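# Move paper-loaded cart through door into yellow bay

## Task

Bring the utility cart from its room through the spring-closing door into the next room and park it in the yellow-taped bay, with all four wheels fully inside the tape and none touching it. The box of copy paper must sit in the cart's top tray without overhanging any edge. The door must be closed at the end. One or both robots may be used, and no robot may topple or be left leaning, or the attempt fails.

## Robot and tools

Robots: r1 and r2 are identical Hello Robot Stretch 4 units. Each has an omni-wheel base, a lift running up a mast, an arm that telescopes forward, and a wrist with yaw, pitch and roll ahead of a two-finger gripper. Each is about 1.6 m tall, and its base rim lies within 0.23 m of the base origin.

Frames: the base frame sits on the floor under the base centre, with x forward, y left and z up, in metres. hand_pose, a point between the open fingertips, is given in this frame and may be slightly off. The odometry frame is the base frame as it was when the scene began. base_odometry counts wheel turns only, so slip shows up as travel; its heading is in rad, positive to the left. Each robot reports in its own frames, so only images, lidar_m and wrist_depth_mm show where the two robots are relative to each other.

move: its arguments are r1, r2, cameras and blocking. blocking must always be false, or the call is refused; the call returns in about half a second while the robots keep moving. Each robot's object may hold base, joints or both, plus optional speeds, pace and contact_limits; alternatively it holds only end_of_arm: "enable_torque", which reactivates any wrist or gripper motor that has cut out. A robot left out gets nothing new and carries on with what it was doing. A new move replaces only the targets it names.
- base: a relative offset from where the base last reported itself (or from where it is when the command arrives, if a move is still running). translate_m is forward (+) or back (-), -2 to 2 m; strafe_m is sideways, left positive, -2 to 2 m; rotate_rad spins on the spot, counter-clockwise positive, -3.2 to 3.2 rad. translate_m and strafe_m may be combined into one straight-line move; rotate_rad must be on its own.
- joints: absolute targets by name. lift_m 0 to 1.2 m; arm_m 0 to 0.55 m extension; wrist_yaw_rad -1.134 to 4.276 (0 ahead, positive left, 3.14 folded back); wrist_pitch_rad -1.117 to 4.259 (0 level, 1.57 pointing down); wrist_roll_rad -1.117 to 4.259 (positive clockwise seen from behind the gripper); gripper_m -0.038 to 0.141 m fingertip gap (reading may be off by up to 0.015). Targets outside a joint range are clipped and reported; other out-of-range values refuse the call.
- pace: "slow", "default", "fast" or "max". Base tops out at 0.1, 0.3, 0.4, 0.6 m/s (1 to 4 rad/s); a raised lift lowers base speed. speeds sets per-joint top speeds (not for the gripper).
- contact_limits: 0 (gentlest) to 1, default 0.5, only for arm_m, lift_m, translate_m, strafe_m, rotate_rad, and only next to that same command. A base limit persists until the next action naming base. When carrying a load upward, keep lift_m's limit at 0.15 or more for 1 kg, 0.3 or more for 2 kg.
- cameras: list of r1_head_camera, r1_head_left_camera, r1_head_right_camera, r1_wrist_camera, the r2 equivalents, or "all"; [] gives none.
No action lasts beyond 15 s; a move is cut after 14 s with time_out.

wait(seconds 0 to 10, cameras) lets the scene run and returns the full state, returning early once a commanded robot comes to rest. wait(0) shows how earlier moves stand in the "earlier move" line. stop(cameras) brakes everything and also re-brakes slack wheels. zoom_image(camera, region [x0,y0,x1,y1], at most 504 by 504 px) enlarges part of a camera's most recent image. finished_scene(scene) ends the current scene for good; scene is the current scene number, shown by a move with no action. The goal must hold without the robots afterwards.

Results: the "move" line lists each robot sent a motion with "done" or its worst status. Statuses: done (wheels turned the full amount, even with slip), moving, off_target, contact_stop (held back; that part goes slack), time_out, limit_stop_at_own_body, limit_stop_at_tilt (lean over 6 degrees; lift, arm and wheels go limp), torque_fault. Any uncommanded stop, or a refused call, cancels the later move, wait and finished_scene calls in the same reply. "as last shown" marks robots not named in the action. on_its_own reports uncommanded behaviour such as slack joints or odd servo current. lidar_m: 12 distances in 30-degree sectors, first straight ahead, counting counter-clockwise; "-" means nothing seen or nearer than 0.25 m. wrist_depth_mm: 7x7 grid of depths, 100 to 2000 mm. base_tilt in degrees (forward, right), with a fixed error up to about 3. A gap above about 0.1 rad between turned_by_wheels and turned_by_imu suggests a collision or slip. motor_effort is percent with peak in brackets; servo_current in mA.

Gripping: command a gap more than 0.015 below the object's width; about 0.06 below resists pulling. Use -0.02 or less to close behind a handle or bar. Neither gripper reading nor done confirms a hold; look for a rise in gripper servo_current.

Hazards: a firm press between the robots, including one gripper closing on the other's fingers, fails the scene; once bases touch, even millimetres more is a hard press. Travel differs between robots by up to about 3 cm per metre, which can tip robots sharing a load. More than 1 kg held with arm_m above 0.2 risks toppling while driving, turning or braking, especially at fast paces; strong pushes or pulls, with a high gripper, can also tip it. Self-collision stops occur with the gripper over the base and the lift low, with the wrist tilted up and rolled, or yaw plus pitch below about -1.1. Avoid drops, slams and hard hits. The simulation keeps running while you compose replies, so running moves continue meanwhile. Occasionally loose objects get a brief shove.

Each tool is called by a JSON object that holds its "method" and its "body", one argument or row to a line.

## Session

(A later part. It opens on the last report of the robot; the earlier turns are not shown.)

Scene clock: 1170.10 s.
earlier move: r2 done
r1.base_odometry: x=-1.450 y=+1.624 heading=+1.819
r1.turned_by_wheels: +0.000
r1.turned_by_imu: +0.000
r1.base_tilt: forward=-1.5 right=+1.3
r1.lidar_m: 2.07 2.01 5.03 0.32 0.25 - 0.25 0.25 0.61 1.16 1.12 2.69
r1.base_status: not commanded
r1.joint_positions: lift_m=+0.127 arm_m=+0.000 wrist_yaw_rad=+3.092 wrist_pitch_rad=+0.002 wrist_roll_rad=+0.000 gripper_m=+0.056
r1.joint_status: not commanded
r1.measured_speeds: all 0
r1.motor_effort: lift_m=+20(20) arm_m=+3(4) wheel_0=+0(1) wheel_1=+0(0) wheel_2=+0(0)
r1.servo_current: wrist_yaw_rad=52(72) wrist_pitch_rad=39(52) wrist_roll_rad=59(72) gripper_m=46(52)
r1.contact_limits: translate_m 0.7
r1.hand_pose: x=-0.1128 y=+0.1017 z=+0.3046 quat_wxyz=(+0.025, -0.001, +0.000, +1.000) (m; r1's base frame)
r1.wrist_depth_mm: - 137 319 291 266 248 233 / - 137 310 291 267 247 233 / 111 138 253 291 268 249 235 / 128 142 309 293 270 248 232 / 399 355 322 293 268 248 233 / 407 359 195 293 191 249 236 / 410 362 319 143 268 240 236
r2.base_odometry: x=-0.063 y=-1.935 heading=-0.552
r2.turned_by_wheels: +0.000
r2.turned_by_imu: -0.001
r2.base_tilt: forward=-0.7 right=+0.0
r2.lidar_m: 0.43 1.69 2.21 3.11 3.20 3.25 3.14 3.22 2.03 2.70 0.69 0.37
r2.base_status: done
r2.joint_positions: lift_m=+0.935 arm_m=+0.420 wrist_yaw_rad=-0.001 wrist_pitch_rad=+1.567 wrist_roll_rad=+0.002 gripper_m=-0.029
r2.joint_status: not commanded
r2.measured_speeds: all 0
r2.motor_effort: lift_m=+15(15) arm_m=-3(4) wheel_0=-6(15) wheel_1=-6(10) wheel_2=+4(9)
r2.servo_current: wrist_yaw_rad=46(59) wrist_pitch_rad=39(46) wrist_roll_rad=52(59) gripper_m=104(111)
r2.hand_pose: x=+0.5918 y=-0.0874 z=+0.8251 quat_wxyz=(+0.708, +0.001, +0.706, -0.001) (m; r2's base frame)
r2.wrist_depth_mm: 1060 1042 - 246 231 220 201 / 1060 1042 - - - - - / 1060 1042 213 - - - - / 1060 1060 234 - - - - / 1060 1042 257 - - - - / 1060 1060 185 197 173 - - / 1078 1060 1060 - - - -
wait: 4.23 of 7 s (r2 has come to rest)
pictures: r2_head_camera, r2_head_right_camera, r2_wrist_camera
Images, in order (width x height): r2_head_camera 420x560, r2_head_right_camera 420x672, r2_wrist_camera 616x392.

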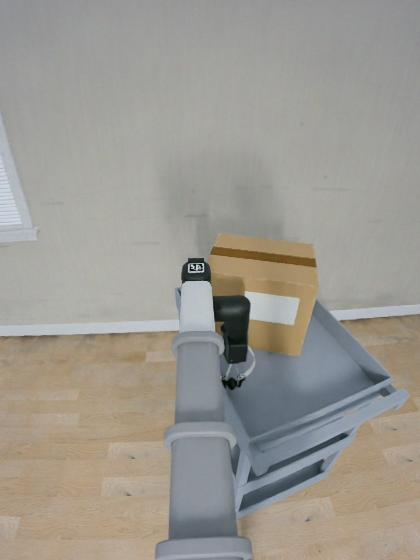

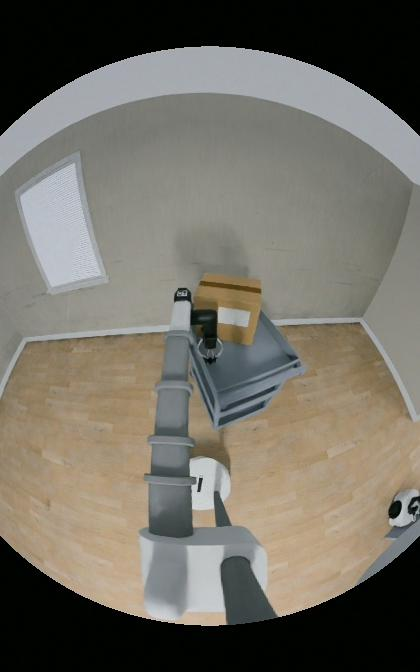

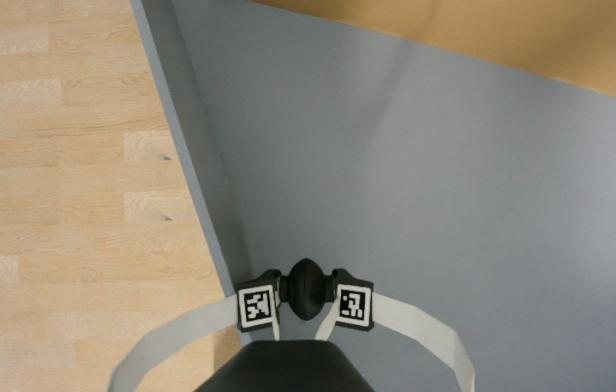

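{"method": "move", "body": {
  "blocking": false,
  "r2": {"base":{"translate_m":-0.04,"strafe_m":-0.2},"pace":"slow"}
}}

{"method": "wait", "body": {
  "seconds": 5,
  "cameras": ["r2_head_camera","r2_head_right_camera","r2_wrist_camera"]
}}

Scene clock: 1208.30 s.
move: r2 moving
r1: as last shown
r1.lidar_m: 2.05 1.98 5.02 0.29 0.25 - 0.25 0.25 0.64 1.16 1.14 2.70
r1.motor_effort: lift_m=+20(20) arm_m=+4(4) wheel_0=+0(0) wheel_1=+0(0) wheel_2=+0(0)
r1.servo_current: wrist_yaw_rad=46(52) wrist_pitch_rad=46(46) wrist_roll_rad=52(52) gripper_m=33(46)
r1.contact_limits: translate_m 0.7
r1.wrist_depth_mm: - 137 319 290 266 246 232 / - 137 310 290 268 247 234 / 111 138 253 290 268 246 235 / 128 142 307 293 270 248 231 / 397 357 322 291 268 249 234 / 407 359 195 296 191 248 235 / 410 359 320 143 266 241 236
r2.base_odometry: x=-0.072 y=-1.945 heading=-0.552
r2.turned_by_wheels: +0.000
r2.turned_by_imu: +0.001
r2.base_tilt: forward=-0.7 right=+0.1
r2.lidar_m: 0.42 1.70 2.23 3.13 3.19 3.29 3.13 3.19 1.99 2.69 0.68 0.37
r2.base_status: translate_m moving; strafe_m moving
r2.joint_positions: lift_m=+0.935 arm_m=+0.420 wrist_yaw_rad=-0.001 wrist_pitch_rad=+1.567 wrist_roll_rad=+0.002 gripper_m=-0.029
r2.joint_status: not commanded
r2.measured_speeds: translate_m=-0.010 strafe_m=-0.050 rotate_rad=+0.000 lift_m=+0.000 arm_m=+0.000 wrist_yaw_rad=+0.000 wrist_pitch_rad=+0.000 wrist_roll_rad=+0.000
r2.motor_effort: lift_m=+15(15) arm_m=-4(4) wheel_0=+6(10) wheel_1=-8(10) wheel_2=+4(6)
r2.servo_current: wrist_yaw_rad=52(59) wrist_pitch_rad=39(46) wrist_roll_rad=52(59) gripper_m=104(111)
r2.hand_pose: x=+0.5918 y=-0.0874 z=+0.8251 quat_wxyz=(+0.708, +0.001, +0.706, -0.001) (m; r2's base frame)
r2.wrist_depth_mm: 1060 242 - - 230 219 202 / 1060 1060 - - - - - / 1060 1078 228 - - - - / 1060 1060 224 - - - - / 1060 1078 231 - - - - / 1060 1060 186 198 170 - - / 1078 1078 1078 - - - -

Scene clock: 1211.07 s.
earlier move: r2 done
r1.base_odometry: x=-1.450 y=+1.624 heading=+1.819
r1.turned_by_wheels: +0.000
r1.turned_by_imu: +0.000
r1.base_tilt: forward=-1.6 right=+1.3
r1.lidar_m: 2.05 1.82 5.04 0.32 0.25 - 0.25 0.26 0.60 1.18 1.13 2.69
r1.base_status: not commanded
r1.joint_positions: lift_m=+0.127 arm_m=+0.000 wrist_yaw_rad=+3.092 wrist_pitch_rad=+0.002 wrist_roll_rad=+0.000 gripper_m=+0.056
r1.joint_status: not commanded
r1.measured_speeds: all 0
r1.motor_effort: lift_m=+20(20) arm_m=+4(4) wheel_0=+0(1) wheel_1=+0(0) wheel_2=+0(0)
r1.servo_current: wrist_yaw_rad=46(72) wrist_pitch_rad=39(52) wrist_roll_rad=52(72) gripper_m=39(46)
r1.contact_limits: translate_m 0.7
r1.hand_pose: x=-0.1128 y=+0.1017 z=+0.3046 quat_wxyz=(+0.025, -0.001, +0.000, +1.000) (m; r1's base frame)
r1.wrist_depth_mm: - 137 319 291 265 246 233 / - 138 312 293 267 248 233 / 111 138 252 291 267 248 234 / 128 142 307 293 268 249 233 / 397 355 320 294 270 249 233 / 407 359 195 296 191 249 236 / 413 362 319 143 267 240 236
r2.base_odometry: x=-0.202 y=-2.084 heading=-0.552
r2.turned_by_wheels: +0.000
r2.turned_by_imu: +0.000
r2.base_tilt: forward=-0.6 right=+0.1
r2.lidar_m: 0.39 1.76 2.32 3.30 3.41 3.23 3.07 3.17 1.81 2.49 2.47 0.48
r2.base_status: done
r2.joint_positions: lift_m=+0.935 arm_m=+0.420 wrist_yaw_rad=-0.001 wrist_pitch_rad=+1.567 wrist_roll_rad=+0.002 gripper_m=-0.029
r2.joint_status: not commanded
r2.measured_speeds: all 0
r2.motor_effort: lift_m=+15(15) arm_m=-4(4) wheel_0=+4(11) wheel_1=-4(10) wheel_2=+5(8)
r2.servo_current: wrist_yaw_rad=52(59) wrist_pitch_rad=39(46) wrist_roll_rad=52(59) gripper_m=104(111)
r2.hand_pose: x=+0.5918 y=-0.0874 z=+0.8251 quat_wxyz=(+0.708, +0.001, +0.706, -0.001) (m; r2's base frame)
r2.wrist_depth_mm: - - - 237 - - - / - - - - - - - / - - - - - - - / - - - - - - - / - - - - - - - / 260 - 183 199 171 - 236 / 259 - - - 229 208 196
wait: 2.77 of 5 s (r2 has come to rest)
pictures: r2_head_camera, r2_head_right_camera, r2_wrist_camera
Images, in order (width x height): r2_head_camera 420x560, r2_head_right_camera 420x672, r2_wrist_camera 616x392.

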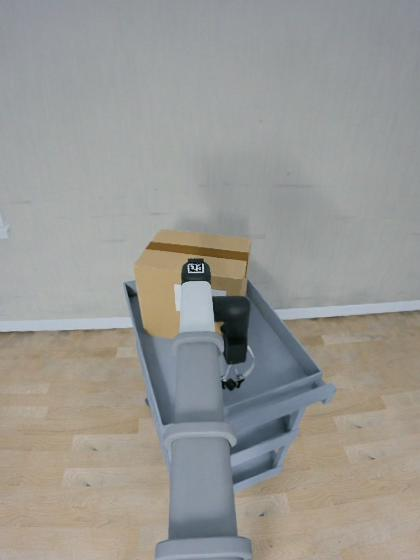

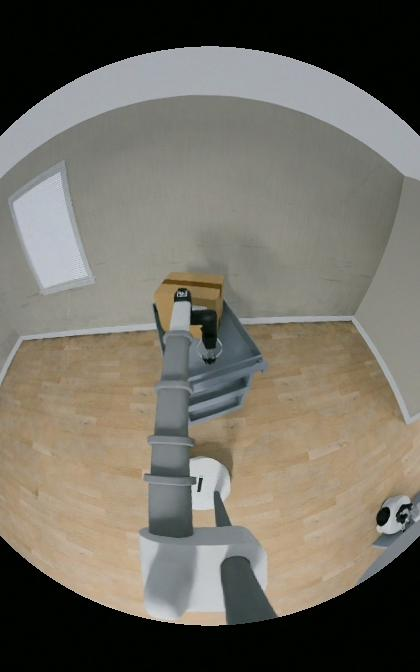

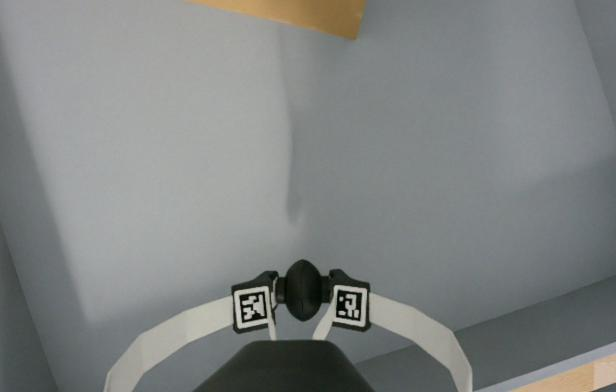

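{"method": "move", "body": {
  "blocking": false,
  "r2": {"base":{"translate_m":-0.45,"strafe_m":-0.2},"pace":"slow"}
}}

{"method": "wait", "body": {
  "seconds": 8,
  "cameras": ["r2_head_camera","r2_wrist_camera","r1_head_left_camera"]
}}

Scene clock: 1220.53 s.
move: r2 moving
r1: as last shown
r1.lidar_m: 2.07 1.77 5.01 0.32 0.25 - 0.25 0.25 0.58 1.15 1.13 2.71
r1.motor_effort: lift_m=+20(20) arm_m=+4(4) wheel_0=+0(0) wheel_1=+0(0) wheel_2=+0(0)
r1.servo_current: wrist_yaw_rad=39(59) wrist_pitch_rad=46(46) wrist_roll_rad=46(72) gripper_m=39(52)
r1.contact_limits: translate_m 0.7
r1.wrist_depth_mm: - 137 319 289 267 247 233 / - 137 310 291 268 248 233 / 111 138 253 290 268 248 234 / 128 142 309 291 268 248 232 / 397 355 324 294 268 248 232 / 407 357 195 294 191 250 235 / 410 362 320 143 267 241 236
r2.base_odometry: x=-0.216 y=-2.083 heading=-0.552
r2.turned_by_wheels: +0.000
r2.turned_by_imu: +0.000
r2.base_tilt: forward=-0.7 right=+0.0
r2.lidar_m: 0.39 1.76 2.34 3.32 3.40 3.22 3.05 3.13 1.78 2.51 2.52 0.52
r2.base_status: translate_m moving; strafe_m moving
r2.joint_positions: lift_m=+0.935 arm_m=+0.420 wrist_yaw_rad=-0.001 wrist_pitch_rad=+1.567 wrist_roll_rad=+0.002 gripper_m=-0.029
r2.joint_status: not commanded
r2.measured_speeds: translate_m=-0.049 strafe_m=-0.022 rotate_rad=+0.000 lift_m=+0.000 arm_m=+0.000 wrist_yaw_rad=+0.000 wrist_pitch_rad=+0.000 wrist_roll_rad=+0.000
r2.motor_effort: lift_m=+15(15) arm_m=-4(4) wheel_0=-1(5) wheel_1=-7(9) wheel_2=+10(10)
r2.servo_current: wrist_yaw_rad=33(59) wrist_pitch_rad=39(46) wrist_roll_rad=46(52) gripper_m=111(111)
r2.hand_pose: x=+0.5918 y=-0.0874 z=+0.8251 quat_wxyz=(+0.708, +0.001, +0.706, -0.001) (m; r2's base frame)
r2.wrist_depth_mm: - - - 242 - - - / - - - - - - - / - - - - - - - / - - - - - - - / - - - - - - - / 263 - 183 198 171 234 215 / 258 - - - 220 193 1042

Scene clock: 1226.17 s.
earlier move: r2 done
r1.base_odometry: x=-1.450 y=+1.624 heading=+1.819
r1.turned_by_wheels: +0.000
r1.turned_by_imu: +0.000
r1.base_tilt: forward=-1.5 right=+1.3
r1.lidar_m: 1.99 1.45 1.58 0.31 0.25 - 0.25 0.25 0.61 1.17 1.14 2.69
r1.base_status: not commanded
r1.joint_positions: lift_m=+0.127 arm_m=+0.000 wrist_yaw_rad=+3.092 wrist_pitch_rad=+0.002 wrist_roll_rad=+0.000 gripper_m=+0.056
r1.joint_status: not commanded
r1.measured_speeds: all 0
r1.motor_effort: lift_m=+20(20) arm_m=+3(4) wheel_0=-1(1) wheel_1=+0(0) wheel_2=+0(0)
r1.servo_current: wrist_yaw_rad=59(72) wrist_pitch_rad=39(52) wrist_roll_rad=52(78) gripper_m=39(52)
r1.contact_limits: translate_m 0.7
r1.hand_pose: x=-0.1128 y=+0.1017 z=+0.3046 quat_wxyz=(+0.025, -0.001, +0.000, +1.000) (m; r1's base frame)
r1.wrist_depth_mm: - 137 320 290 266 246 233 / - 137 312 291 267 245 233 / 111 138 252 291 267 248 235 / 128 141 306 293 268 248 233 / 397 359 320 294 268 248 232 / 404 362 196 294 190 249 236 / 407 362 320 143 266 242 235
r2.base_odometry: x=-0.690 y=-2.019 heading=-0.552
r2.turned_by_wheels: +0.000
r2.turned_by_imu: +0.001
r2.base_tilt: forward=-0.6 right=+0.1
r2.lidar_m: 0.49 0.51 2.90 3.49 3.59 2.76 2.62 2.71 1.44 1.50 2.39 2.26
r2.base_status: done
r2.joint_positions: lift_m=+0.935 arm_m=+0.420 wrist_yaw_rad=+0.003 wrist_pitch_rad=+1.567 wrist_roll_rad=+0.001 gripper_m=-0.029
r2.joint_status: not commanded
r2.measured_speeds: all 0
r2.motor_effort: lift_m=+15(15) arm_m=-3(4) wheel_0=-3(10) wheel_1=-5(9) wheel_2=+8(18)
r2.servo_current: wrist_yaw_rad=46(59) wrist_pitch_rad=39(59) wrist_roll_rad=33(59) gripper_m=104(111)
r2.hand_pose: x=+0.5923 y=-0.0874 z=+0.8251 quat_wxyz=(+0.708, -0.001, +0.706, +0.001) (m; r2's base frame)
r2.wrist_depth_mm: - - - - 232 1025 1025 / - - - - 217 1025 1025 / - - - - 222 1042 1008 / - - - - 207 1025 1025 / - - - - 210 1042 1008 / - 241 183 198 179 1042 1042 / 206 213 196 - 212 - 1025
wait: 5.63 of 8 s (r2 has come to rest)
pictures: r1_head_left_camera, r2_head_camera, r2_wrist_camera
Images, in order (width x height): r1_head_left_camera 420x672, r2_head_camera 420x560, r2_wrist_camera 616x392.

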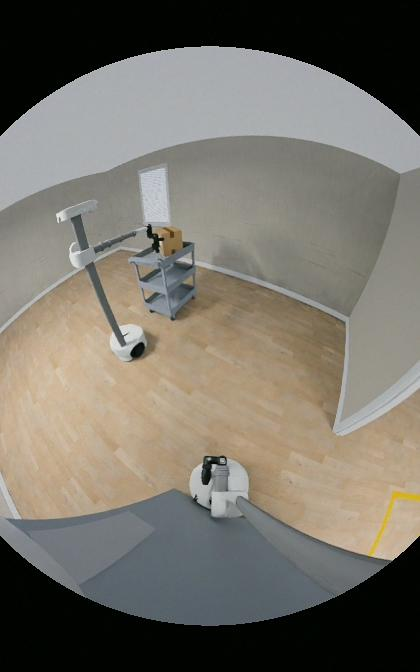

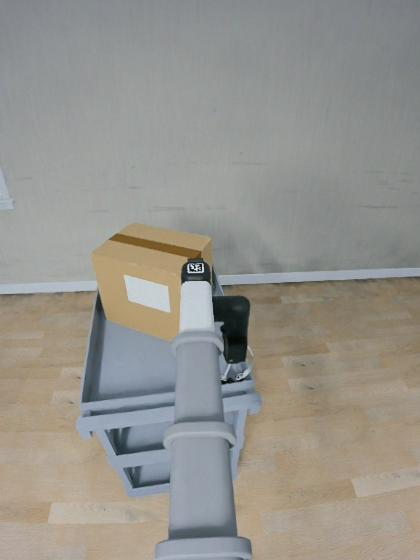

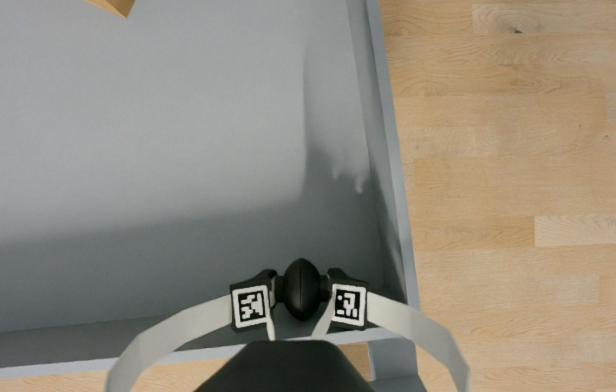

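{"method": "move", "body": {
  "blocking": false,
  "r2": {"base":{"translate_m":-0.03,"strafe_m":-0.5},"pace":"slow"}
}}

{"method": "wait", "body": {
  "seconds": 8,
  "cameras": ["r2_head_camera","r2_wrist_camera","r1_head_left_camera"]
}}

Scene clock: 1249.67 s.
move: r2 moving
r1: as last shown
r1.lidar_m: 1.97 1.42 1.55 0.32 0.25 - 0.26 0.26 0.61 1.17 1.11 2.70
r1.motor_effort: lift_m=+20(20) arm_m=+4(4) wheel_0=+0(1) wheel_1=+0(0) wheel_2=+0(0)
r1.servo_current: wrist_yaw_rad=72(72) wrist_pitch_rad=46(52) wrist_roll_rad=46(59) gripper_m=46(46)
r1.contact_limits: translate_m 0.7
r1.wrist_depth_mm: - 137 319 290 267 247 234 / - 137 312 291 266 247 234 / 111 138 252 291 267 248 234 / 128 142 307 291 270 248 233 / 399 357 320 293 270 249 233 / 404 359 196 293 191 247 236 / 407 362 320 143 267 240 236
r2.base_odometry: x=-0.698 y=-2.030 heading=-0.551
r2.turned_by_wheels: +0.001
r2.turned_by_imu: +0.001
r2.base_tilt: forward=-0.6 right=+0.1
r2.lidar_m: 0.48 0.47 2.89 3.47 3.60 2.77 2.61 2.70 1.44 1.50 2.37 2.25
r2.base_status: translate_m moving; strafe_m moving
r2.joint_positions: lift_m=+0.935 arm_m=+0.420 wrist_yaw_rad=+0.003 wrist_pitch_rad=+1.567 wrist_roll_rad=+0.001 gripper_m=-0.029
r2.joint_status: not commanded
r2.measured_speeds: translate_m=-0.002 strafe_m=-0.053 rotate_rad=+0.000 lift_m=+0.000 arm_m=+0.000 wrist_yaw_rad=+0.000 wrist_pitch_rad=+0.000 wrist_roll_rad=+0.000
r2.motor_effort: lift_m=+15(15) arm_m=-3(4) wheel_0=+7(13) wheel_1=-8(9) wheel_2=+10(10)
r2.servo_current: wrist_yaw_rad=46(52) wrist_pitch_rad=39(46) wrist_roll_rad=46(65) gripper_m=104(111)
r2.hand_pose: x=+0.5923 y=-0.0874 z=+0.8251 quat_wxyz=(+0.708, -0.001, +0.706, +0.001) (m; r2's base frame)
r2.wrist_depth_mm: - - - - 1025 1025 1008 / - - - - 1042 1025 1025 / - - - - 1025 1025 1008 / - - - - 1025 1025 1025 / - - - - 229 1042 1008 / - 238 183 200 178 1025 1025 / 206 215 196 - - 1025 1025

Scene clock: 1255.47 s.
earlier move: r2 done
r1.base_odometry: x=-1.450 y=+1.624 heading=+1.819
r1.turned_by_wheels: +0.000
r1.turned_by_imu: +0.000
r1.base_tilt: forward=-1.6 right=+1.3
r1.lidar_m: 1.32 0.97 5.01 0.31 0.25 - 0.25 0.25 0.60 1.19 1.13 2.70
r1.base_status: not commanded
r1.joint_positions: lift_m=+0.127 arm_m=+0.000 wrist_yaw_rad=+3.092 wrist_pitch_rad=+0.002 wrist_roll_rad=+0.000 gripper_m=+0.056
r1.joint_status: not commanded
r1.measured_speeds: all 0
r1.motor_effort: lift_m=+20(20) arm_m=+4(4) wheel_0=+0(1) wheel_1=+0(1) wheel_2=+0(0)
r1.servo_current: wrist_yaw_rad=39(72) wrist_pitch_rad=39(52) wrist_roll_rad=39(72) gripper_m=39(52)
r1.contact_limits: translate_m 0.7
r1.hand_pose: x=-0.1128 y=+0.1017 z=+0.3046 quat_wxyz=(+0.025, -0.001, +0.000, +1.000) (m; r1's base frame)
r1.wrist_depth_mm: - 137 319 291 266 245 233 / - 138 310 290 267 246 233 / 111 138 251 293 267 247 235 / 128 142 309 296 268 249 232 / 397 357 324 294 270 249 233 / 402 359 196 293 190 249 236 / 407 362 320 143 267 240 236
r2.base_odometry: x=-0.977 y=-2.429 heading=-0.551
r2.turned_by_wheels: +0.000
r2.turned_by_imu: +0.003
r2.base_tilt: forward=-0.7 right=+0.1
r2.lidar_m: 0.25 0.25 0.46 3.99 3.79 2.68 2.58 2.68 0.96 1.17 1.91 0.41
r2.base_status: done
r2.joint_positions: lift_m=+0.935 arm_m=+0.420 wrist_yaw_rad=+0.001 wrist_pitch_rad=+1.570 wrist_roll_rad=+0.001 gripper_m=-0.029
r2.joint_status: not commanded
r2.measured_speeds: all 0
r2.motor_effort: lift_m=+15(15) arm_m=-4(4) wheel_0=+6(18) wheel_1=-2(9) wheel_2=+5(16)
r2.servo_current: wrist_yaw_rad=52(65) wrist_pitch_rad=39(46) wrist_roll_rad=46(65) gripper_m=98(111)
r2.hand_pose: x=+0.5913 y=-0.0874 z=+0.8251 quat_wxyz=(+0.707, +0.000, +0.707, +0.000) (m; r2's base frame)
r2.wrist_depth_mm: 1025 1025 1042 1008 1025 991 1025 / 250 1042 1042 1025 1025 1008 1008 / - 210 1025 1025 1025 1025 1008 / - - 202 1025 1042 1025 1025 / - - - 206 1042 1042 1008 / - - 184 198 181 1025 1042 / - - - - - - 1042
wait: 5.80 of 8 s (r2 has come to rest)
pictures: r1_head_left_camera, r2_head_camera, r2_wrist_camera
Images, in order (width x height): r1_head_left_camera 420x672, r2_head_camera 420x560, r2_wrist_camera 616x392.

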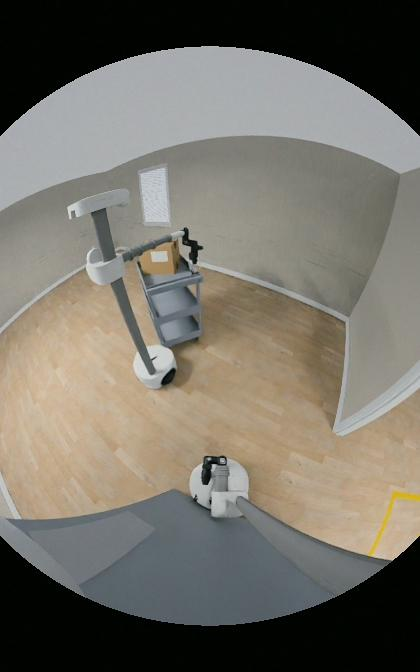

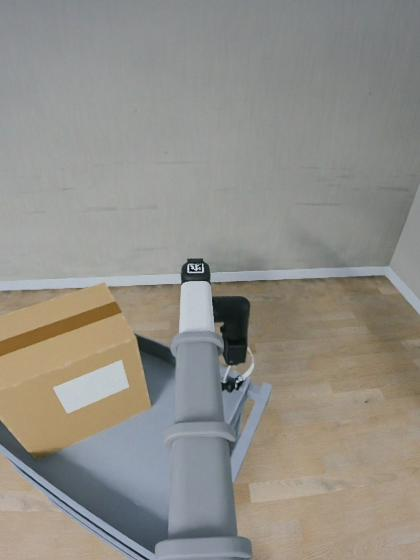

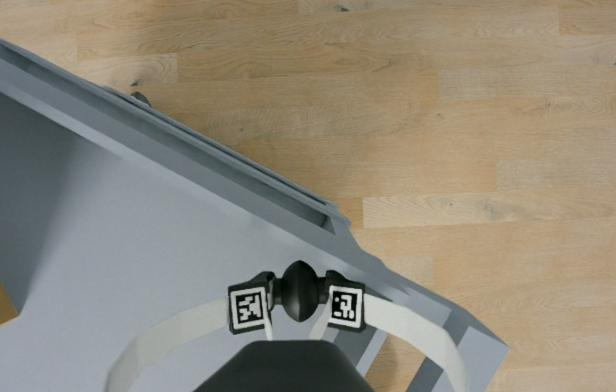

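{"method": "move", "body": {
  "blocking": false,
  "r2": {"joints":{"lift_m":1.12}}
}}

{"method": "wait", "body": {
  "seconds": 3
}}

{"method": "move", "body": {
  "blocking": false,
  "r2": {"base":{"translate_m":-0.45}}
}}

{"method": "wait", "body": {
  "seconds": 4
}}

{"method": "move", "body": {
  "blocking": false,
  "r2": {"base":{"strafe_m":1.45},"joints":{"arm_m":0.1,"wrist_pitch_rad":0.0,"gripper_m":0.14,"lift_m":0.655}}
}}

{"method": "wait", "body": {
  "seconds": 4
}}

{"method": "wait", "body": {
  "seconds": 4,
  "cameras": ["r2_head_camera","r2_head_right_camera","r1_head_left_camera"]
}}

Scene clock: 1270.37 s.
move: r2 moving
r1: as last shown
r1.base_tilt: forward=-1.5 right=+1.3
r1.lidar_m: 1.33 0.96 5.02 0.30 0.25 - 0.25 0.26 0.61 1.15 1.13 2.68
r1.motor_effort: lift_m=+20(20) arm_m=+4(4) wheel_0=+0(1) wheel_1=+0(0) wheel_2=+0(0)
r1.servo_current: wrist_yaw_rad=52(65) wrist_pitch_rad=39(46) wrist_roll_rad=52(65) gripper_m=46(52)
r1.contact_limits: translate_m 0.7
r1.wrist_depth_mm: - 137 319 291 266 246 233 / - 138 310 291 267 246 233 / 111 138 253 293 267 249 235 / 128 141 309 291 270 248 233 / 397 355 320 293 268 248 232 / 404 359 195 294 190 249 235 / 407 359 320 143 267 241 235
r2.base_odometry: x=-0.977 y=-2.429 heading=-0.551
r2.turned_by_wheels: +0.000
r2.turned_by_imu: +0.000
r2.base_tilt: forward=-0.7 right=+0.1
r2.lidar_m: 0.25 0.25 0.42 3.97 3.80 2.70 2.58 2.65 0.97 1.17 1.89 0.42
r2.base_status: not commanded
r2.joint_positions: lift_m=+0.973 arm_m=+0.420 wrist_yaw_rad=+0.001 wrist_pitch_rad=+1.570 wrist_roll_rad=+0.001 gripper_m=-0.029
r2.joint_status: lift_m moving
r2.measured_speeds: translate_m=+0.000 strafe_m=+0.000 rotate_rad=+0.000 lift_m=+0.146 arm_m=+0.000 wrist_yaw_rad=+0.000 wrist_pitch_rad=+0.000 wrist_roll_rad=+0.000
r2.motor_effort: lift_m=+23(24) arm_m=-4(4) wheel_0=+5(6) wheel_1=-2(2) wheel_2=+6(6)
r2.servo_current: wrist_yaw_rad=39(52) wrist_pitch_rad=46(46) wrist_roll_rad=52(59) gripper_m=98(111)
r2.hand_pose: x=+0.5913 y=-0.0874 z=+0.8625 quat_wxyz=(+0.707, +0.000, +0.707, +0.000) (m; r2's base frame)
r2.wrist_depth_mm: 1078 1078 1078 1060 1060 1042 1042 / 282 1098 1098 1060 1042 1060 1042 / - 244 1078 1078 1078 1042 1060 / - - 220 1078 1060 1078 1060 / - - - 220 1060 1078 1060 / 286 - 183 199 179 1060 1060 / - - - - 221 - 1060

Scene clock: 1271.73 s.
earlier move: r2 done
r1.base_odometry: x=-1.450 y=+1.624 heading=+1.819
r1.turned_by_wheels: +0.000
r1.turned_by_imu: +0.000
r1.base_tilt: forward=-1.6 right=+1.3
r1.lidar_m: 1.32 0.96 5.03 0.30 0.25 - 0.25 0.25 0.62 1.17 1.13 2.70
r1.base_status: not commanded
r1.joint_positions: lift_m=+0.127 arm_m=+0.000 wrist_yaw_rad=+3.092 wrist_pitch_rad=+0.002 wrist_roll_rad=+0.000 gripper_m=+0.056
r1.joint_status: not commanded
r1.measured_speeds: all 0
r1.motor_effort: lift_m=+20(20) arm_m=+3(4) wheel_0=+0(1) wheel_1=+0(0) wheel_2=+0(0)
r1.servo_current: wrist_yaw_rad=59(65) wrist_pitch_rad=39(52) wrist_roll_rad=46(65) gripper_m=46(52)
r1.contact_limits: translate_m 0.7
r1.hand_pose: x=-0.1128 y=+0.1017 z=+0.3046 quat_wxyz=(+0.025, -0.001, +0.000, +1.000) (m; r1's base frame)
r1.wrist_depth_mm: - 137 320 291 267 247 233 / - 138 310 291 267 246 234 / 111 138 252 293 270 247 235 / 128 142 309 293 268 248 232 / 394 355 320 294 268 248 233 / 410 357 195 296 190 249 236 / 407 364 319 143 267 239 236
r2.base_odometry: x=-0.977 y=-2.429 heading=-0.551
r2.turned_by_wheels: +0.000
r2.turned_by_imu: +0.000
r2.base_tilt: forward=-0.7 right=+0.1
r2.lidar_m: 0.25 0.25 0.46 3.98 3.77 2.70 2.58 2.67 0.96 1.18 1.90 0.42
r2.base_status: not commanded
r2.joint_positions: lift_m=+1.120 arm_m=+0.420 wrist_yaw_rad=+0.001 wrist_pitch_rad=+1.570 wrist_roll_rad=+0.001 gripper_m=-0.029
r2.joint_status: all done
r2.measured_speeds: all 0
r2.motor_effort: lift_m=+21(24) arm_m=-4(4) wheel_0=+5(6) wheel_1=-2(3) wheel_2=+5(6)
r2.servo_current: wrist_yaw_rad=46(59) wrist_pitch_rad=39(46) wrist_roll_rad=39(59) gripper_m=98(111)
r2.hand_pose: x=+0.5913 y=-0.0874 z=+1.0095 quat_wxyz=(+0.707, +0.000, +0.707, +0.000) (m; r2's base frame)
r2.wrist_depth_mm: 1255 1205 1205 1205 1182 1182 1182 / 436 1229 1205 1229 1205 1229 1182 / 407 - 1229 1229 1205 1182 1205 / 370 - - 1205 1205 1205 1205 / 330 421 - 368 1229 1205 1229 / 309 - 183 199 179 1205 1205 / - - - - - - 1229
wait: 1.37 of 3 s (r2 has come to rest)

Scene clock: 1272.23 s.
move: r2 moving
r1: as last shown
r1.base_tilt: forward=-1.5 right=+1.3
r1.lidar_m: 1.32 0.94 5.02 0.29 0.25 - 0.25 0.27 0.62 1.17 1.11 2.71
r1.motor_effort: lift_m=+20(20) arm_m=+4(4) wheel_0=+0(1) wheel_1=+0(0) wheel_2=+0(0)
r1.servo_current: wrist_yaw_rad=59(65) wrist_pitch_rad=39(46) wrist_roll_rad=46(65) gripper_m=39(46)
r1.contact_limits: translate_m 0.7
r1.wrist_depth_mm: - 137 319 290 266 247 234 / - 138 312 291 267 247 233 / 111 138 253 293 270 248 234 / 128 141 306 293 268 248 232 / 397 357 320 293 268 247 232 / 410 359 195 293 190 248 236 / 410 364 320 143 267 241 236
r2.base_odometry: x=-1.003 y=-2.413 heading=-0.551
r2.turned_by_wheels: +0.000
r2.turned_by_imu: +0.000
r2.base_tilt: forward=-0.6 right=+0.0
r2.lidar_m: 0.25 0.25 0.55 3.97 3.71 2.67 2.54 2.62 0.95 1.10 1.88 0.51
r2.base_status: translate_m moving
r2.joint_positions: lift_m=+1.120 arm_m=+0.420 wrist_yaw_rad=+0.001 wrist_pitch_rad=+1.570 wrist_roll_rad=+0.001 gripper_m=-0.029
r2.joint_status: not commanded
r2.measured_speeds: translate_m=-0.121 strafe_m=-0.001 rotate_rad=+0.003 lift_m=+0.000 arm_m=+0.000 wrist_yaw_rad=+0.000 wrist_pitch_rad=+0.000 wrist_roll_rad=+0.000
r2.motor_effort: lift_m=+21(21) arm_m=-4(4) wheel_0=-5(10) wheel_1=-8(8) wheel_2=+12(13)
r2.servo_current: wrist_yaw_rad=59(59) wrist_pitch_rad=46(46) wrist_roll_rad=52(52) gripper_m=98(104)
r2.hand_pose: x=+0.5913 y=-0.0874 z=+1.0095 quat_wxyz=(+0.707, +0.000, +0.707, +0.000) (m; r2's base frame)
r2.wrist_depth_mm: 1229 1182 1205 1205 1205 1205 1182 / 413 1229 1205 1205 1205 1205 1182 / 392 - 1205 1255 1182 1205 1229 / 345 439 - 1229 1229 1205 1205 / 317 424 - 368 392 1229 1205 / 413 - 183 199 179 1205 1205 / - - - - - - 1255

Scene clock: 1274.73 s.
earlier move: r2 done
r1.base_odometry: x=-1.450 y=+1.624 heading=+1.819
r1.turned_by_wheels: +0.000
r1.turned_by_imu: +0.000
r1.base_tilt: forward=-1.5 right=+1.3
r1.lidar_m: 1.32 0.98 0.87 0.30 0.25 - 0.25 0.25 0.63 1.15 1.12 2.69
r1.base_status: not commanded
r1.joint_positions: lift_m=+0.127 arm_m=+0.000 wrist_yaw_rad=+3.092 wrist_pitch_rad=+0.002 wrist_roll_rad=+0.000 gripper_m=+0.056
r1.joint_status: not commanded
r1.measured_speeds: all 0
r1.motor_effort: lift_m=+20(20) arm_m=+4(4) wheel_0=+0(1) wheel_1=+0(0) wheel_2=+0(0)
r1.servo_current: wrist_yaw_rad=26(65) wrist_pitch_rad=46(52) wrist_roll_rad=52(65) gripper_m=46(46)
r1.contact_limits: translate_m 0.7
r1.hand_pose: x=-0.1128 y=+0.1017 z=+0.3046 quat_wxyz=(+0.025, -0.001, +0.000, +1.000) (m; r1's base frame)
r1.wrist_depth_mm: - 137 319 291 265 248 233 / - 138 312 293 268 247 232 / 111 138 253 291 270 247 234 / 128 142 309 294 268 248 232 / 399 355 320 293 268 248 232 / 404 357 195 294 190 249 235 / 407 359 319 143 267 242 235
r2.base_odometry: x=-1.360 y=-2.194 heading=-0.552
r2.turned_by_wheels: +0.000
r2.turned_by_imu: +0.000
r2.base_tilt: forward=-0.7 right=+0.1
r2.lidar_m: 0.61 0.71 3.60 3.98 3.12 2.22 2.12 2.17 0.89 0.85 1.98 2.60
r2.base_status: done
r2.joint_positions: lift_m=+1.120 arm_m=+0.420 wrist_yaw_rad=+0.001 wrist_pitch_rad=+1.570 wrist_roll_rad=+0.001 gripper_m=-0.029
r2.joint_status: not commanded
r2.measured_speeds: all 0
r2.motor_effort: lift_m=+21(21) arm_m=-4(4) wheel_0=-3(11) wheel_1=-2(9) wheel_2=+1(13)
r2.servo_current: wrist_yaw_rad=59(65) wrist_pitch_rad=46(46) wrist_roll_rad=59(59) gripper_m=104(111)
r2.hand_pose: x=+0.5913 y=-0.0874 z=+1.0096 quat_wxyz=(+0.707, +0.000, +0.707, +0.000) (m; r2's base frame)
r2.wrist_depth_mm: - - 389 384 1182 1205 1182 / - - 370 1229 1182 1205 1205 / 1229 - 373 1205 1205 1182 1205 / 1229 1229 394 1255 1229 1205 1205 / 1255 1229 1229 1229 1205 1229 1205 / 1255 1255 186 199 179 1205 1229 / 1255 1255 1229 - - - 1229
wait: 2.50 of 4 s (r2 has come to rest)

Scene clock: 1275.23 s.
move: r2 moving
r1: as last shown
r1.lidar_m: 1.32 1.01 0.89 0.30 0.25 - 0.25 0.26 0.59 1.14 1.12 2.70
r1.servo_current: wrist_yaw_rad=46(65) wrist_pitch_rad=39(46) wrist_roll_rad=46(52) gripper_m=39(46)
r1.contact_limits: translate_m 0.7
r1.wrist_depth_mm: - 137 320 290 268 246 233 / - 137 310 291 266 247 233 / 111 138 253 293 268 248 233 / 128 141 310 291 268 250 232 / 399 355 322 294 268 249 233 / 404 359 195 294 191 248 235 / 410 359 319 143 267 240 236
r2.base_odometry: x=-1.341 y=-2.163 heading=-0.551
r2.turned_by_wheels: +0.000
r2.turned_by_imu: +0.000
r2.base_tilt: forward=-0.7 right=+0.0
r2.lidar_m: 0.60 0.74 3.57 3.92 3.17 2.24 2.11 2.17 0.90 0.92 2.02 2.60
r2.base_status: strafe_m moving
r2.joint_positions: lift_m=+1.082 arm_m=+0.369 wrist_yaw_rad=+0.001 wrist_pitch_rad=+0.997 wrist_roll_rad=+0.001 gripper_m=-0.003
r2.joint_status: lift_m moving; arm_m moving; wrist_pitch_rad moving; gripper_m moving
r2.measured_speeds: translate_m=+0.000 strafe_m=+0.140 rotate_rad=+0.001 lift_m=-0.146 arm_m=-0.195 wrist_yaw_rad=+0.000 wrist_pitch_rad=-1.772 wrist_roll_rad=+0.000
r2.motor_effort: lift_m=+13(19) arm_m=-8(9) wheel_0=-10(13) wheel_1=+11(11) wheel_2=-1(1)
r2.servo_current: wrist_yaw_rad=39(59) wrist_pitch_rad=130(130) wrist_roll_rad=46(52) gripper_m=85(111)
r2.hand_pose: x=+0.6971 y=-0.0872 z=+1.0184 quat_wxyz=(+0.878, +0.000, +0.478, +0.000) (m; r2's base frame)
r2.wrist_depth_mm: 375 418 603 603 1756 1661 1708 / 418 477 - 559 525 1576 1576 / 477 530 - 462 1464 1430 1430 / - - - 418 1366 1366 1336 / 469 - - 389 1281 1255 1229 / 1229 418 184 202 182 1182 1160 / 1138 1118 345 - - 1098 1118

Scene clock: 1279.23 s.
earlier move: r2 moving
r1.base_odometry: x=-1.450 y=+1.624 heading=+1.819
r1.turned_by_wheels: +0.000
r1.turned_by_imu: +0.000
r1.base_tilt: forward=-1.6 right=+1.3
r1.lidar_m: 1.33 1.27 2.07 0.31 0.25 - 0.25 0.27 0.59 1.15 1.11 2.70
r1.base_status: not commanded
r1.joint_positions: lift_m=+0.127 arm_m=+0.000 wrist_yaw_rad=+3.092 wrist_pitch_rad=+0.002 wrist_roll_rad=+0.000 gripper_m=+0.056
r1.joint_status: not commanded
r1.measured_speeds: all 0
r1.motor_effort: lift_m=+20(20) arm_m=+4(4) wheel_0=+0(1) wheel_1=+0(0) wheel_2=+0(0)
r1.servo_current: wrist_yaw_rad=59(65) wrist_pitch_rad=39(52) wrist_roll_rad=46(65) gripper_m=39(52)
r1.contact_limits: translate_m 0.7
r1.hand_pose: x=-0.1128 y=+0.1017 z=+0.3046 quat_wxyz=(+0.025, -0.001, +0.000, +1.000) (m; r1's base frame)
r1.wrist_depth_mm: - 137 317 290 266 246 233 / - 138 309 291 267 248 233 / 112 138 253 291 268 247 235 / 128 142 309 293 270 249 233 / 394 357 324 293 270 249 232 / 404 359 195 294 190 249 236 / 413 359 320 143 267 241 236
r2.base_odometry: x=-0.734 y=-1.176 heading=-0.551
r2.turned_by_wheels: +0.000
r2.turned_by_imu: +0.001
r2.base_tilt: forward=-0.7 right=+0.0
r2.lidar_m: 2.61 2.63 2.92 2.76 2.85 2.27 2.16 2.21 3.00 2.02 1.12 1.06
r2.base_status: strafe_m moving
r2.joint_positions: lift_m=+0.655 arm_m=+0.100 wrist_yaw_rad=+0.001 wrist_pitch_rad=+0.008 wrist_roll_rad=+0.001 gripper_m=+0.140
r2.joint_status: all done
r2.measured_speeds: translate_m=+0.000 strafe_m=+0.300 rotate_rad=+0.000 lift_m=+0.000 arm_m=+0.000 wrist_yaw_rad=+0.000 wrist_pitch_rad=+0.000 wrist_roll_rad=+0.000
r2.motor_effort: lift_m=+14(19) arm_m=-7(11) wheel_0=-8(15) wheel_1=+6(13) wheel_2=-1(2)
r2.servo_current: wrist_yaw_rad=46(59) wrist_pitch_rad=46(163) wrist_roll_rad=52(65) gripper_m=52(117)
r2.hand_pose: x=+0.5596 y=-0.0870 z=+0.8313 quat_wxyz=(+1.000, +0.000, +0.004, +0.001) (m; r2's base frame)
r2.wrist_depth_mm: - - - - - - - / - - - - - - - / - - - - - - - / - - - - - - - / - - - - - - - / - - - - - - - / 1808 1756 1808 - 1808 1708 1618
wait: 4.00 s; no rest

Scene clock: 1280.90 s.
earlier move: r2 done
r1.base_odometry: x=-1.450 y=+1.624 heading=+1.819
r1.turned_by_wheels: +0.000
r1.turned_by_imu: +0.000
r1.base_tilt: forward=-1.6 right=+1.3
r1.lidar_m: 1.31 1.27 2.29 0.33 0.25 - 0.25 0.26 0.62 1.15 1.13 2.70
r1.base_status: not commanded
r1.joint_positions: lift_m=+0.127 arm_m=+0.000 wrist_yaw_rad=+3.092 wrist_pitch_rad=+0.002 wrist_roll_rad=+0.000 gripper_m=+0.056
r1.joint_status: not commanded
r1.measured_speeds: all 0
r1.motor_effort: lift_m=+20(20) arm_m=+4(4) wheel_0=+0(1) wheel_1=+0(0) wheel_2=+0(0)
r1.servo_current: wrist_yaw_rad=46(65) wrist_pitch_rad=46(52) wrist_roll_rad=46(65) gripper_m=39(52)
r1.contact_limits: translate_m 0.7
r1.hand_pose: x=-0.1128 y=+0.1017 z=+0.3046 quat_wxyz=(+0.025, -0.001, +0.000, +1.000) (m; r1's base frame)
r1.wrist_depth_mm: - 137 320 291 266 247 232 / - 137 312 290 267 248 233 / 111 138 252 291 267 247 234 / 128 141 306 293 268 248 232 / 394 357 320 293 270 249 233 / 407 359 195 293 191 248 235 / 407 362 320 143 267 242 236
r2.base_odometry: x=-0.600 y=-0.959 heading=-0.552
r2.turned_by_wheels: +0.000
r2.turned_by_imu: +0.000
r2.base_tilt: forward=-0.7 right=+0.1
r2.lidar_m: 2.58 2.65 2.67 2.54 2.62 2.28 2.16 2.23 2.99 2.29 1.25 1.23
r2.base_status: done
r2.joint_positions: lift_m=+0.655 arm_m=+0.100 wrist_yaw_rad=+0.001 wrist_pitch_rad=+0.008 wrist_roll_rad=+0.001 gripper_m=+0.140
r2.joint_status: all done
r2.measured_speeds: all 0
r2.motor_effort: lift_m=+14(19) arm_m=-7(11) wheel_0=-3(15) wheel_1=+2(13) wheel_2=+0(2)
r2.servo_current: wrist_yaw_rad=33(59) wrist_pitch_rad=52(163) wrist_roll_rad=46(65) gripper_m=46(117)
r2.hand_pose: x=+0.5596 y=-0.0870 z=+0.8312 quat_wxyz=(+1.000, +0.000, +0.004, +0.001) (m; r2's base frame)
r2.wrist_depth_mm: - - - - - - - / - - - - - - - / - - - - - - - / - - - - - - - / - - - - - - - / - - - - - - - / 1863 1708 1756 - 1808 1661 1708
wait: 1.67 of 4 s (r2 has come to rest)
pictures: r1_head_left_camera, r2_head_camera, r2_head_right_camera
Images, in order (width x height): r1_head_left_camera 420x672, r2_head_camera 420x560, r2_head_right_camera 420x672.

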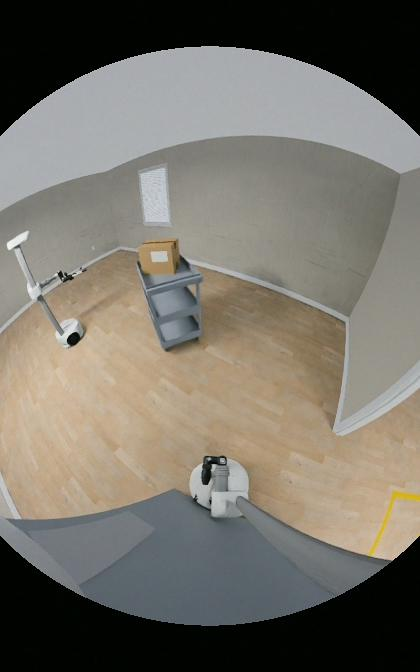

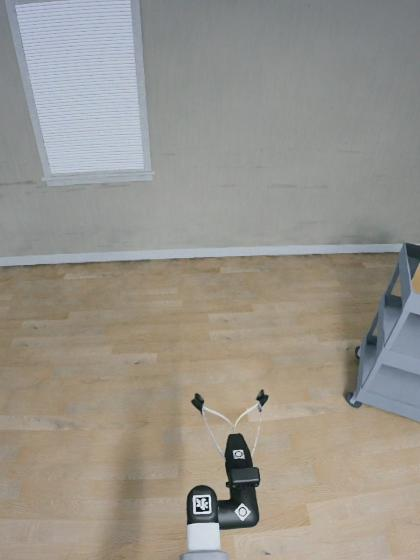

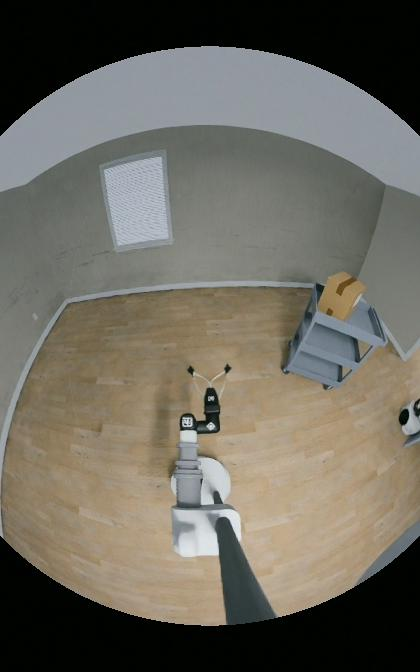

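{"method": "move", "body": {
  "blocking": false,
  "r2": {"base":{"translate_m":1.53,"strafe_m":-0.05},"joints":{"arm_m":0.0}}
}}

{"method": "wait", "body": {
  "seconds": 8
}}

{"method": "move", "body": {
  "blocking": false,
  "r2": {"base":{"rotate_rad":-2.05}}
}}

{"method": "wait", "body": {
  "seconds": 5
}}

{"method": "wait", "body": {
  "seconds": 0.5,
  "cameras": ["r2_head_camera","r2_wrist_camera"]
}}

Scene clock: 1289.50 s.
move: r2 moving
r1: as last shown
r1.base_tilt: forward=-1.5 right=+1.3
r1.lidar_m: 1.32 1.26 2.28 0.31 0.25 - 0.25 0.25 0.59 1.17 1.10 2.69
r1.servo_current: wrist_yaw_rad=46(59) wrist_pitch_rad=39(39) wrist_roll_rad=52(59) gripper_m=39(46)
r1.contact_limits: translate_m 0.7
r1.wrist_depth_mm: - 137 319 290 267 246 232 / - 138 310 293 267 246 234 / 111 138 253 290 268 247 233 / 128 142 307 291 268 248 233 / 397 353 322 293 268 249 232 / 407 359 196 293 191 249 236 / 407 359 320 143 267 240 235
r2.base_odometry: x=-0.574 y=-0.976 heading=-0.551
r2.turned_by_wheels: +0.000
r2.turned_by_imu: +0.001
r2.base_tilt: forward=-0.6 right=+0.1
r2.lidar_m: 2.56 2.61 2.66 2.53 2.63 2.30 2.19 2.26 3.04 2.31 1.22 1.21
r2.base_status: translate_m moving; strafe_m moving
r2.joint_positions: lift_m=+0.655 arm_m=+0.049 wrist_yaw_rad=+0.001 wrist_pitch_rad=+0.008 wrist_roll_rad=+0.001 gripper_m=+0.140
r2.joint_status: arm_m moving
r2.measured_speeds: translate_m=+0.122 strafe_m=-0.004 rotate_rad=+0.005 lift_m=+0.000 arm_m=-0.195 wrist_yaw_rad=+0.000 wrist_pitch_rad=+0.000 wrist_roll_rad=+0.000
r2.motor_effort: lift_m=+15(15) arm_m=-5(8) wheel_0=+7(9) wheel_1=+8(9) wheel_2=-11(12)
r2.servo_current: wrist_yaw_rad=52(52) wrist_pitch_rad=52(52) wrist_roll_rad=46(59) gripper_m=39(52)
r2.hand_pose: x=+0.5089 y=-0.0870 z=+0.8313 quat_wxyz=(+1.000, +0.000, +0.004, +0.001) (m; r2's base frame)
r2.wrist_depth_mm: - - - - - - - / - - - - - - - / - - - - - - - / - - - - - - - / - - - - - - - / - - - - - - - / 1863 1708 1756 - 1863 1708 1756

Scene clock: 1295.60 s.
earlier move: r2 done
r1.base_odometry: x=-1.450 y=+1.624 heading=+1.819
r1.turned_by_wheels: +0.000
r1.turned_by_imu: +0.000
r1.base_tilt: forward=-1.5 right=+1.3
r1.lidar_m: 1.31 1.27 5.02 0.30 0.25 - 0.25 0.25 0.61 1.19 1.09 2.70
r1.base_status: not commanded
r1.joint_positions: lift_m=+0.127 arm_m=+0.000 wrist_yaw_rad=+3.092 wrist_pitch_rad=+0.002 wrist_roll_rad=+0.000 gripper_m=+0.056
r1.joint_status: not commanded
r1.measured_speeds: all 0
r1.motor_effort: lift_m=+20(20) arm_m=+4(4) wheel_0=+0(1) wheel_1=+0(1) wheel_2=+0(0)
r1.servo_current: wrist_yaw_rad=59(72) wrist_pitch_rad=46(52) wrist_roll_rad=39(78) gripper_m=46(46)
r1.contact_limits: translate_m 0.7
r1.hand_pose: x=-0.1128 y=+0.1017 z=+0.3046 quat_wxyz=(+0.025, -0.001, +0.000, +1.000) (m; r1's base frame)
r1.wrist_depth_mm: - 137 320 289 267 246 233 / - 137 310 291 268 247 234 / 111 138 253 293 268 246 234 / 129 142 309 294 268 248 232 / 397 359 322 294 270 249 233 / 410 359 195 294 191 249 236 / 410 359 320 143 267 240 235
r2.base_odometry: x=+0.677 y=-1.803 heading=-0.551
r2.turned_by_wheels: +0.000
r2.turned_by_imu: +0.002
r2.base_tilt: forward=-0.7 right=+0.1
r2.lidar_m: 1.06 1.07 1.40 2.63 2.71 3.62 3.79 3.81 0.96 1.01 1.59 1.12
r2.base_status: done
r2.joint_positions: lift_m=+0.655 arm_m=+0.000 wrist_yaw_rad=+0.001 wrist_pitch_rad=+0.008 wrist_roll_rad=+0.001 gripper_m=+0.140
r2.joint_status: all done
r2.measured_speeds: all 0
r2.motor_effort: lift_m=+15(15) arm_m=-7(9) wheel_0=+2(12) wheel_1=+4(9) wheel_2=-4(15)
r2.servo_current: wrist_yaw_rad=52(59) wrist_pitch_rad=52(59) wrist_roll_rad=59(65) gripper_m=46(59)
r2.hand_pose: x=+0.4596 y=-0.0870 z=+0.8313 quat_wxyz=(+1.000, +0.000, +0.004, +0.001) (m; r2's base frame)
r2.wrist_depth_mm: 820 - - - - - - / 820 - - - - - - / 831 - - - - - - / 854 - - - - - - / - - - - - - - / - 185 176 157 187 182 - / - - - - - - -
wait: 6.10 of 8 s (r2 has come to rest)

Scene clock: 1296.10 s.
move: r2 moving
r1: as last shown
r1.lidar_m: 1.33 1.28 5.02 0.31 0.25 - 0.25 0.25 0.60 1.17 1.13 2.69
r1.motor_effort: lift_m=+20(20) arm_m=+4(4) wheel_0=+0(1) wheel_1=+0(0) wheel_2=+0(0)
r1.servo_current: wrist_yaw_rad=52(59) wrist_pitch_rad=33(46) wrist_roll_rad=65(65) gripper_m=39(46)
r1.contact_limits: translate_m 0.7
r1.wrist_depth_mm: - 137 319 290 265 246 232 / - 137 310 289 267 247 234 / 111 138 252 293 268 248 233 / 128 142 307 291 268 249 232 / 399 357 324 293 271 249 233 / 404 357 195 293 191 249 236 / 410 359 320 143 267 240 236
r2.base_odometry: x=+0.677 y=-1.803 heading=-0.803
r2.turned_by_wheels: -0.252
r2.turned_by_imu: -0.244
r2.base_tilt: forward=-0.7 right=+0.1
r2.lidar_m: 1.07 1.07 1.19 2.09 2.64 3.03 3.69 3.70 0.93 0.95 2.27 1.26
r2.base_status: rotate_rad moving
r2.joint_positions: lift_m=+0.655 arm_m=+0.000 wrist_yaw_rad=+0.001 wrist_pitch_rad=+0.008 wrist_roll_rad=+0.001 gripper_m=+0.140
r2.joint_status: not commanded
r2.measured_speeds: translate_m=+0.002 strafe_m=-0.001 rotate_rad=-0.975 lift_m=+0.000 arm_m=+0.000 wrist_yaw_rad=+0.000 wrist_pitch_rad=+0.000 wrist_roll_rad=+0.000
r2.motor_effort: lift_m=+15(15) arm_m=-7(7) wheel_0=+5(11) wheel_1=+9(10) wheel_2=+10(12)
r2.servo_current: wrist_yaw_rad=46(59) wrist_pitch_rad=46(52) wrist_roll_rad=46(59) gripper_m=59(59)
r2.hand_pose: x=+0.4596 y=-0.0870 z=+0.8313 quat_wxyz=(+1.000, +0.000, +0.004, +0.001) (m; r2's base frame)
r2.wrist_depth_mm: - - - - - - - / - - - - - - - / - - - - - - - / - - - - - - - / - - - - - - - / - 186 176 157 187 184 - / - - - - - - -

Scene clock: 1297.93 s.
earlier move: r2 done
r1.base_odometry: x=-1.450 y=+1.624 heading=+1.819
r1.turned_by_wheels: +0.000
r1.turned_by_imu: +0.000
r1.base_tilt: forward=-1.6 right=+1.3
r1.lidar_m: 1.31 1.27 5.02 0.30 0.25 - 0.25 0.27 0.59 1.16 1.12 2.69
r1.base_status: not commanded
r1.joint_positions: lift_m=+0.127 arm_m=+0.000 wrist_yaw_rad=+3.092 wrist_pitch_rad=+0.002 wrist_roll_rad=+0.000 gripper_m=+0.056
r1.joint_status: not commanded
r1.measured_speeds: all 0
r1.motor_effort: lift_m=+20(20) arm_m=+4(4) wheel_0=+0(1) wheel_1=+0(0) wheel_2=+0(0)
r1.servo_current: wrist_yaw_rad=46(65) wrist_pitch_rad=46(52) wrist_roll_rad=39(72) gripper_m=39(46)
r1.contact_limits: translate_m 0.7
r1.hand_pose: x=-0.1128 y=+0.1017 z=+0.3046 quat_wxyz=(+0.025, -0.001, +0.000, +1.000) (m; r1's base frame)
r1.wrist_depth_mm: - 137 320 290 267 248 233 / - 137 310 291 266 247 234 / 111 138 253 290 268 248 234 / 128 142 310 291 268 248 232 / 399 355 322 293 268 249 233 / 407 362 195 294 191 250 235 / 407 362 320 143 267 241 235
r2.base_odometry: x=+0.676 y=-1.803 heading=-2.601
r2.turned_by_wheels: -1.798
r2.turned_by_imu: -1.750
r2.base_tilt: forward=-0.7 right=+0.1
r2.lidar_m: 0.93 1.01 1.49 1.10 1.05 1.11 1.53 2.63 2.76 3.78 3.68 3.83
r2.base_status: done
r2.joint_positions: lift_m=+0.655 arm_m=+0.000 wrist_yaw_rad=+0.001 wrist_pitch_rad=+0.008 wrist_roll_rad=+0.001 gripper_m=+0.140
r2.joint_status: not commanded
r2.measured_speeds: all 0
r2.motor_effort: lift_m=+15(15) arm_m=-7(7) wheel_0=+2(11) wheel_1=+1(11) wheel_2=+5(12)
r2.servo_current: wrist_yaw_rad=33(59) wrist_pitch_rad=46(52) wrist_roll_rad=46(65) gripper_m=52(59)
r2.hand_pose: x=+0.4596 y=-0.0870 z=+0.8313 quat_wxyz=(+1.000, +0.000, +0.004, +0.001) (m; r2's base frame)
r2.wrist_depth_mm: - - - - - - - / - - - - - - - / - - 878 809 - - - / - - 891 820 - - - / - - - - - - - / - - 196 157 741 - - / 1808 1756 - - 1808 1756 1708
wait: 1.83 of 5 s (r2 has come to rest)

Scene clock: 1298.43 s.
r1.base_odometry: x=-1.450 y=+1.624 heading=+1.819
r1.turned_by_wheels: +0.000
r1.turned_by_imu: +0.000
r1.base_tilt: forward=-1.6 right=+1.3
r1.lidar_m: 1.32 1.27 5.02 0.30 0.25 - 0.25 0.26 0.59 1.15 1.12 2.69
r1.base_status: not commanded
r1.joint_positions: lift_m=+0.127 arm_m=+0.000 wrist_yaw_rad=+3.092 wrist_pitch_rad=+0.002 wrist_roll_rad=+0.000 gripper_m=+0.056
r1.joint_status: not commanded
r1.measured_speeds: all 0
r1.motor_effort: lift_m=+20(20) arm_m=+4(4) wheel_0=-1(1) wheel_1=+0(0) wheel_2=+0(0)
r1.servo_current: wrist_yaw_rad=46(65) wrist_pitch_rad=46(52) wrist_roll_rad=59(72) gripper_m=39(46)
r1.contact_limits: translate_m 0.7
r1.hand_pose: x=-0.1128 y=+0.1017 z=+0.3046 quat_wxyz=(+0.025, -0.001, +0.000, +1.000) (m; r1's base frame)
r1.wrist_depth_mm: - 137 319 290 267 246 232 / - 138 314 291 267 248 234 / 111 138 251 291 270 248 234 / 128 142 309 293 268 248 232 / 394 357 320 293 268 249 233 / 410 359 195 293 191 249 236 / 407 362 320 143 266 241 236
r2.base_odometry: x=+0.676 y=-1.803 heading=-2.601
r2.turned_by_wheels: +0.000
r2.turned_by_imu: +0.000
r2.base_tilt: forward=-0.7 right=+0.1
r2.lidar_m: 0.95 1.03 1.49 1.09 1.07 1.12 1.52 2.61 2.73 3.81 3.68 3.86
r2.base_status: done
r2.joint_positions: lift_m=+0.655 arm_m=+0.000 wrist_yaw_rad=+0.001 wrist_pitch_rad=+0.008 wrist_roll_rad=+0.001 gripper_m=+0.140
r2.joint_status: not commanded
r2.measured_speeds: all 0
r2.motor_effort: lift_m=+15(15) arm_m=-7(7) wheel_0=+2(11) wheel_1=+2(11) wheel_2=+5(12)
r2.servo_current: wrist_yaw_rad=52(59) wrist_pitch_rad=52(52) wrist_roll_rad=39(65) gripper_m=52(59)
r2.hand_pose: x=+0.4596 y=-0.0870 z=+0.8313 quat_wxyz=(+1.000, +0.000, +0.004, +0.001) (m; r2's base frame)
r2.wrist_depth_mm: - - - - - - - / - - - - - - - / - - 866 798 - - - / - - 866 809 - - - / - - - - - - - / - - 196 157 741 - - / 1808 1756 - - 1863 1756 1708
wait: 0.50 s; at rest by 0.27 s
pictures: r2_head_camera, r2_wrist_camera
Images, in order (width x height): r2_head_camera 420x560, r2_wrist_camera 616x392.

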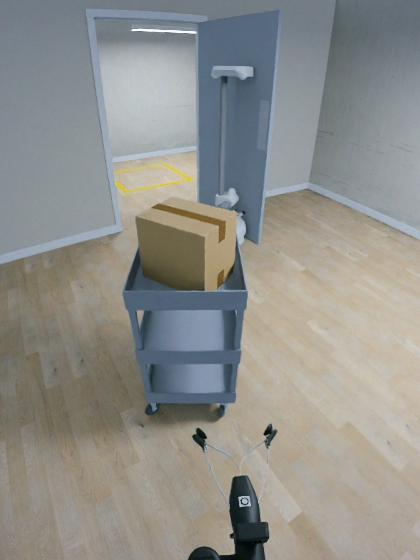

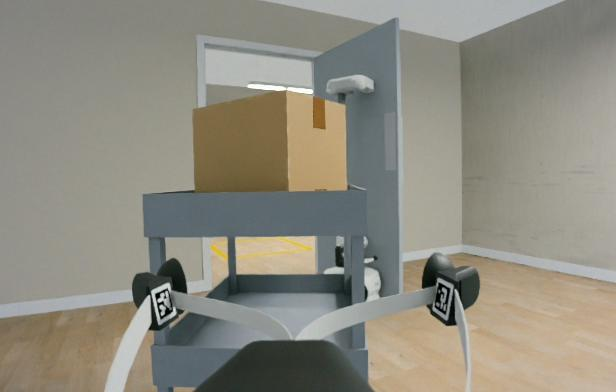

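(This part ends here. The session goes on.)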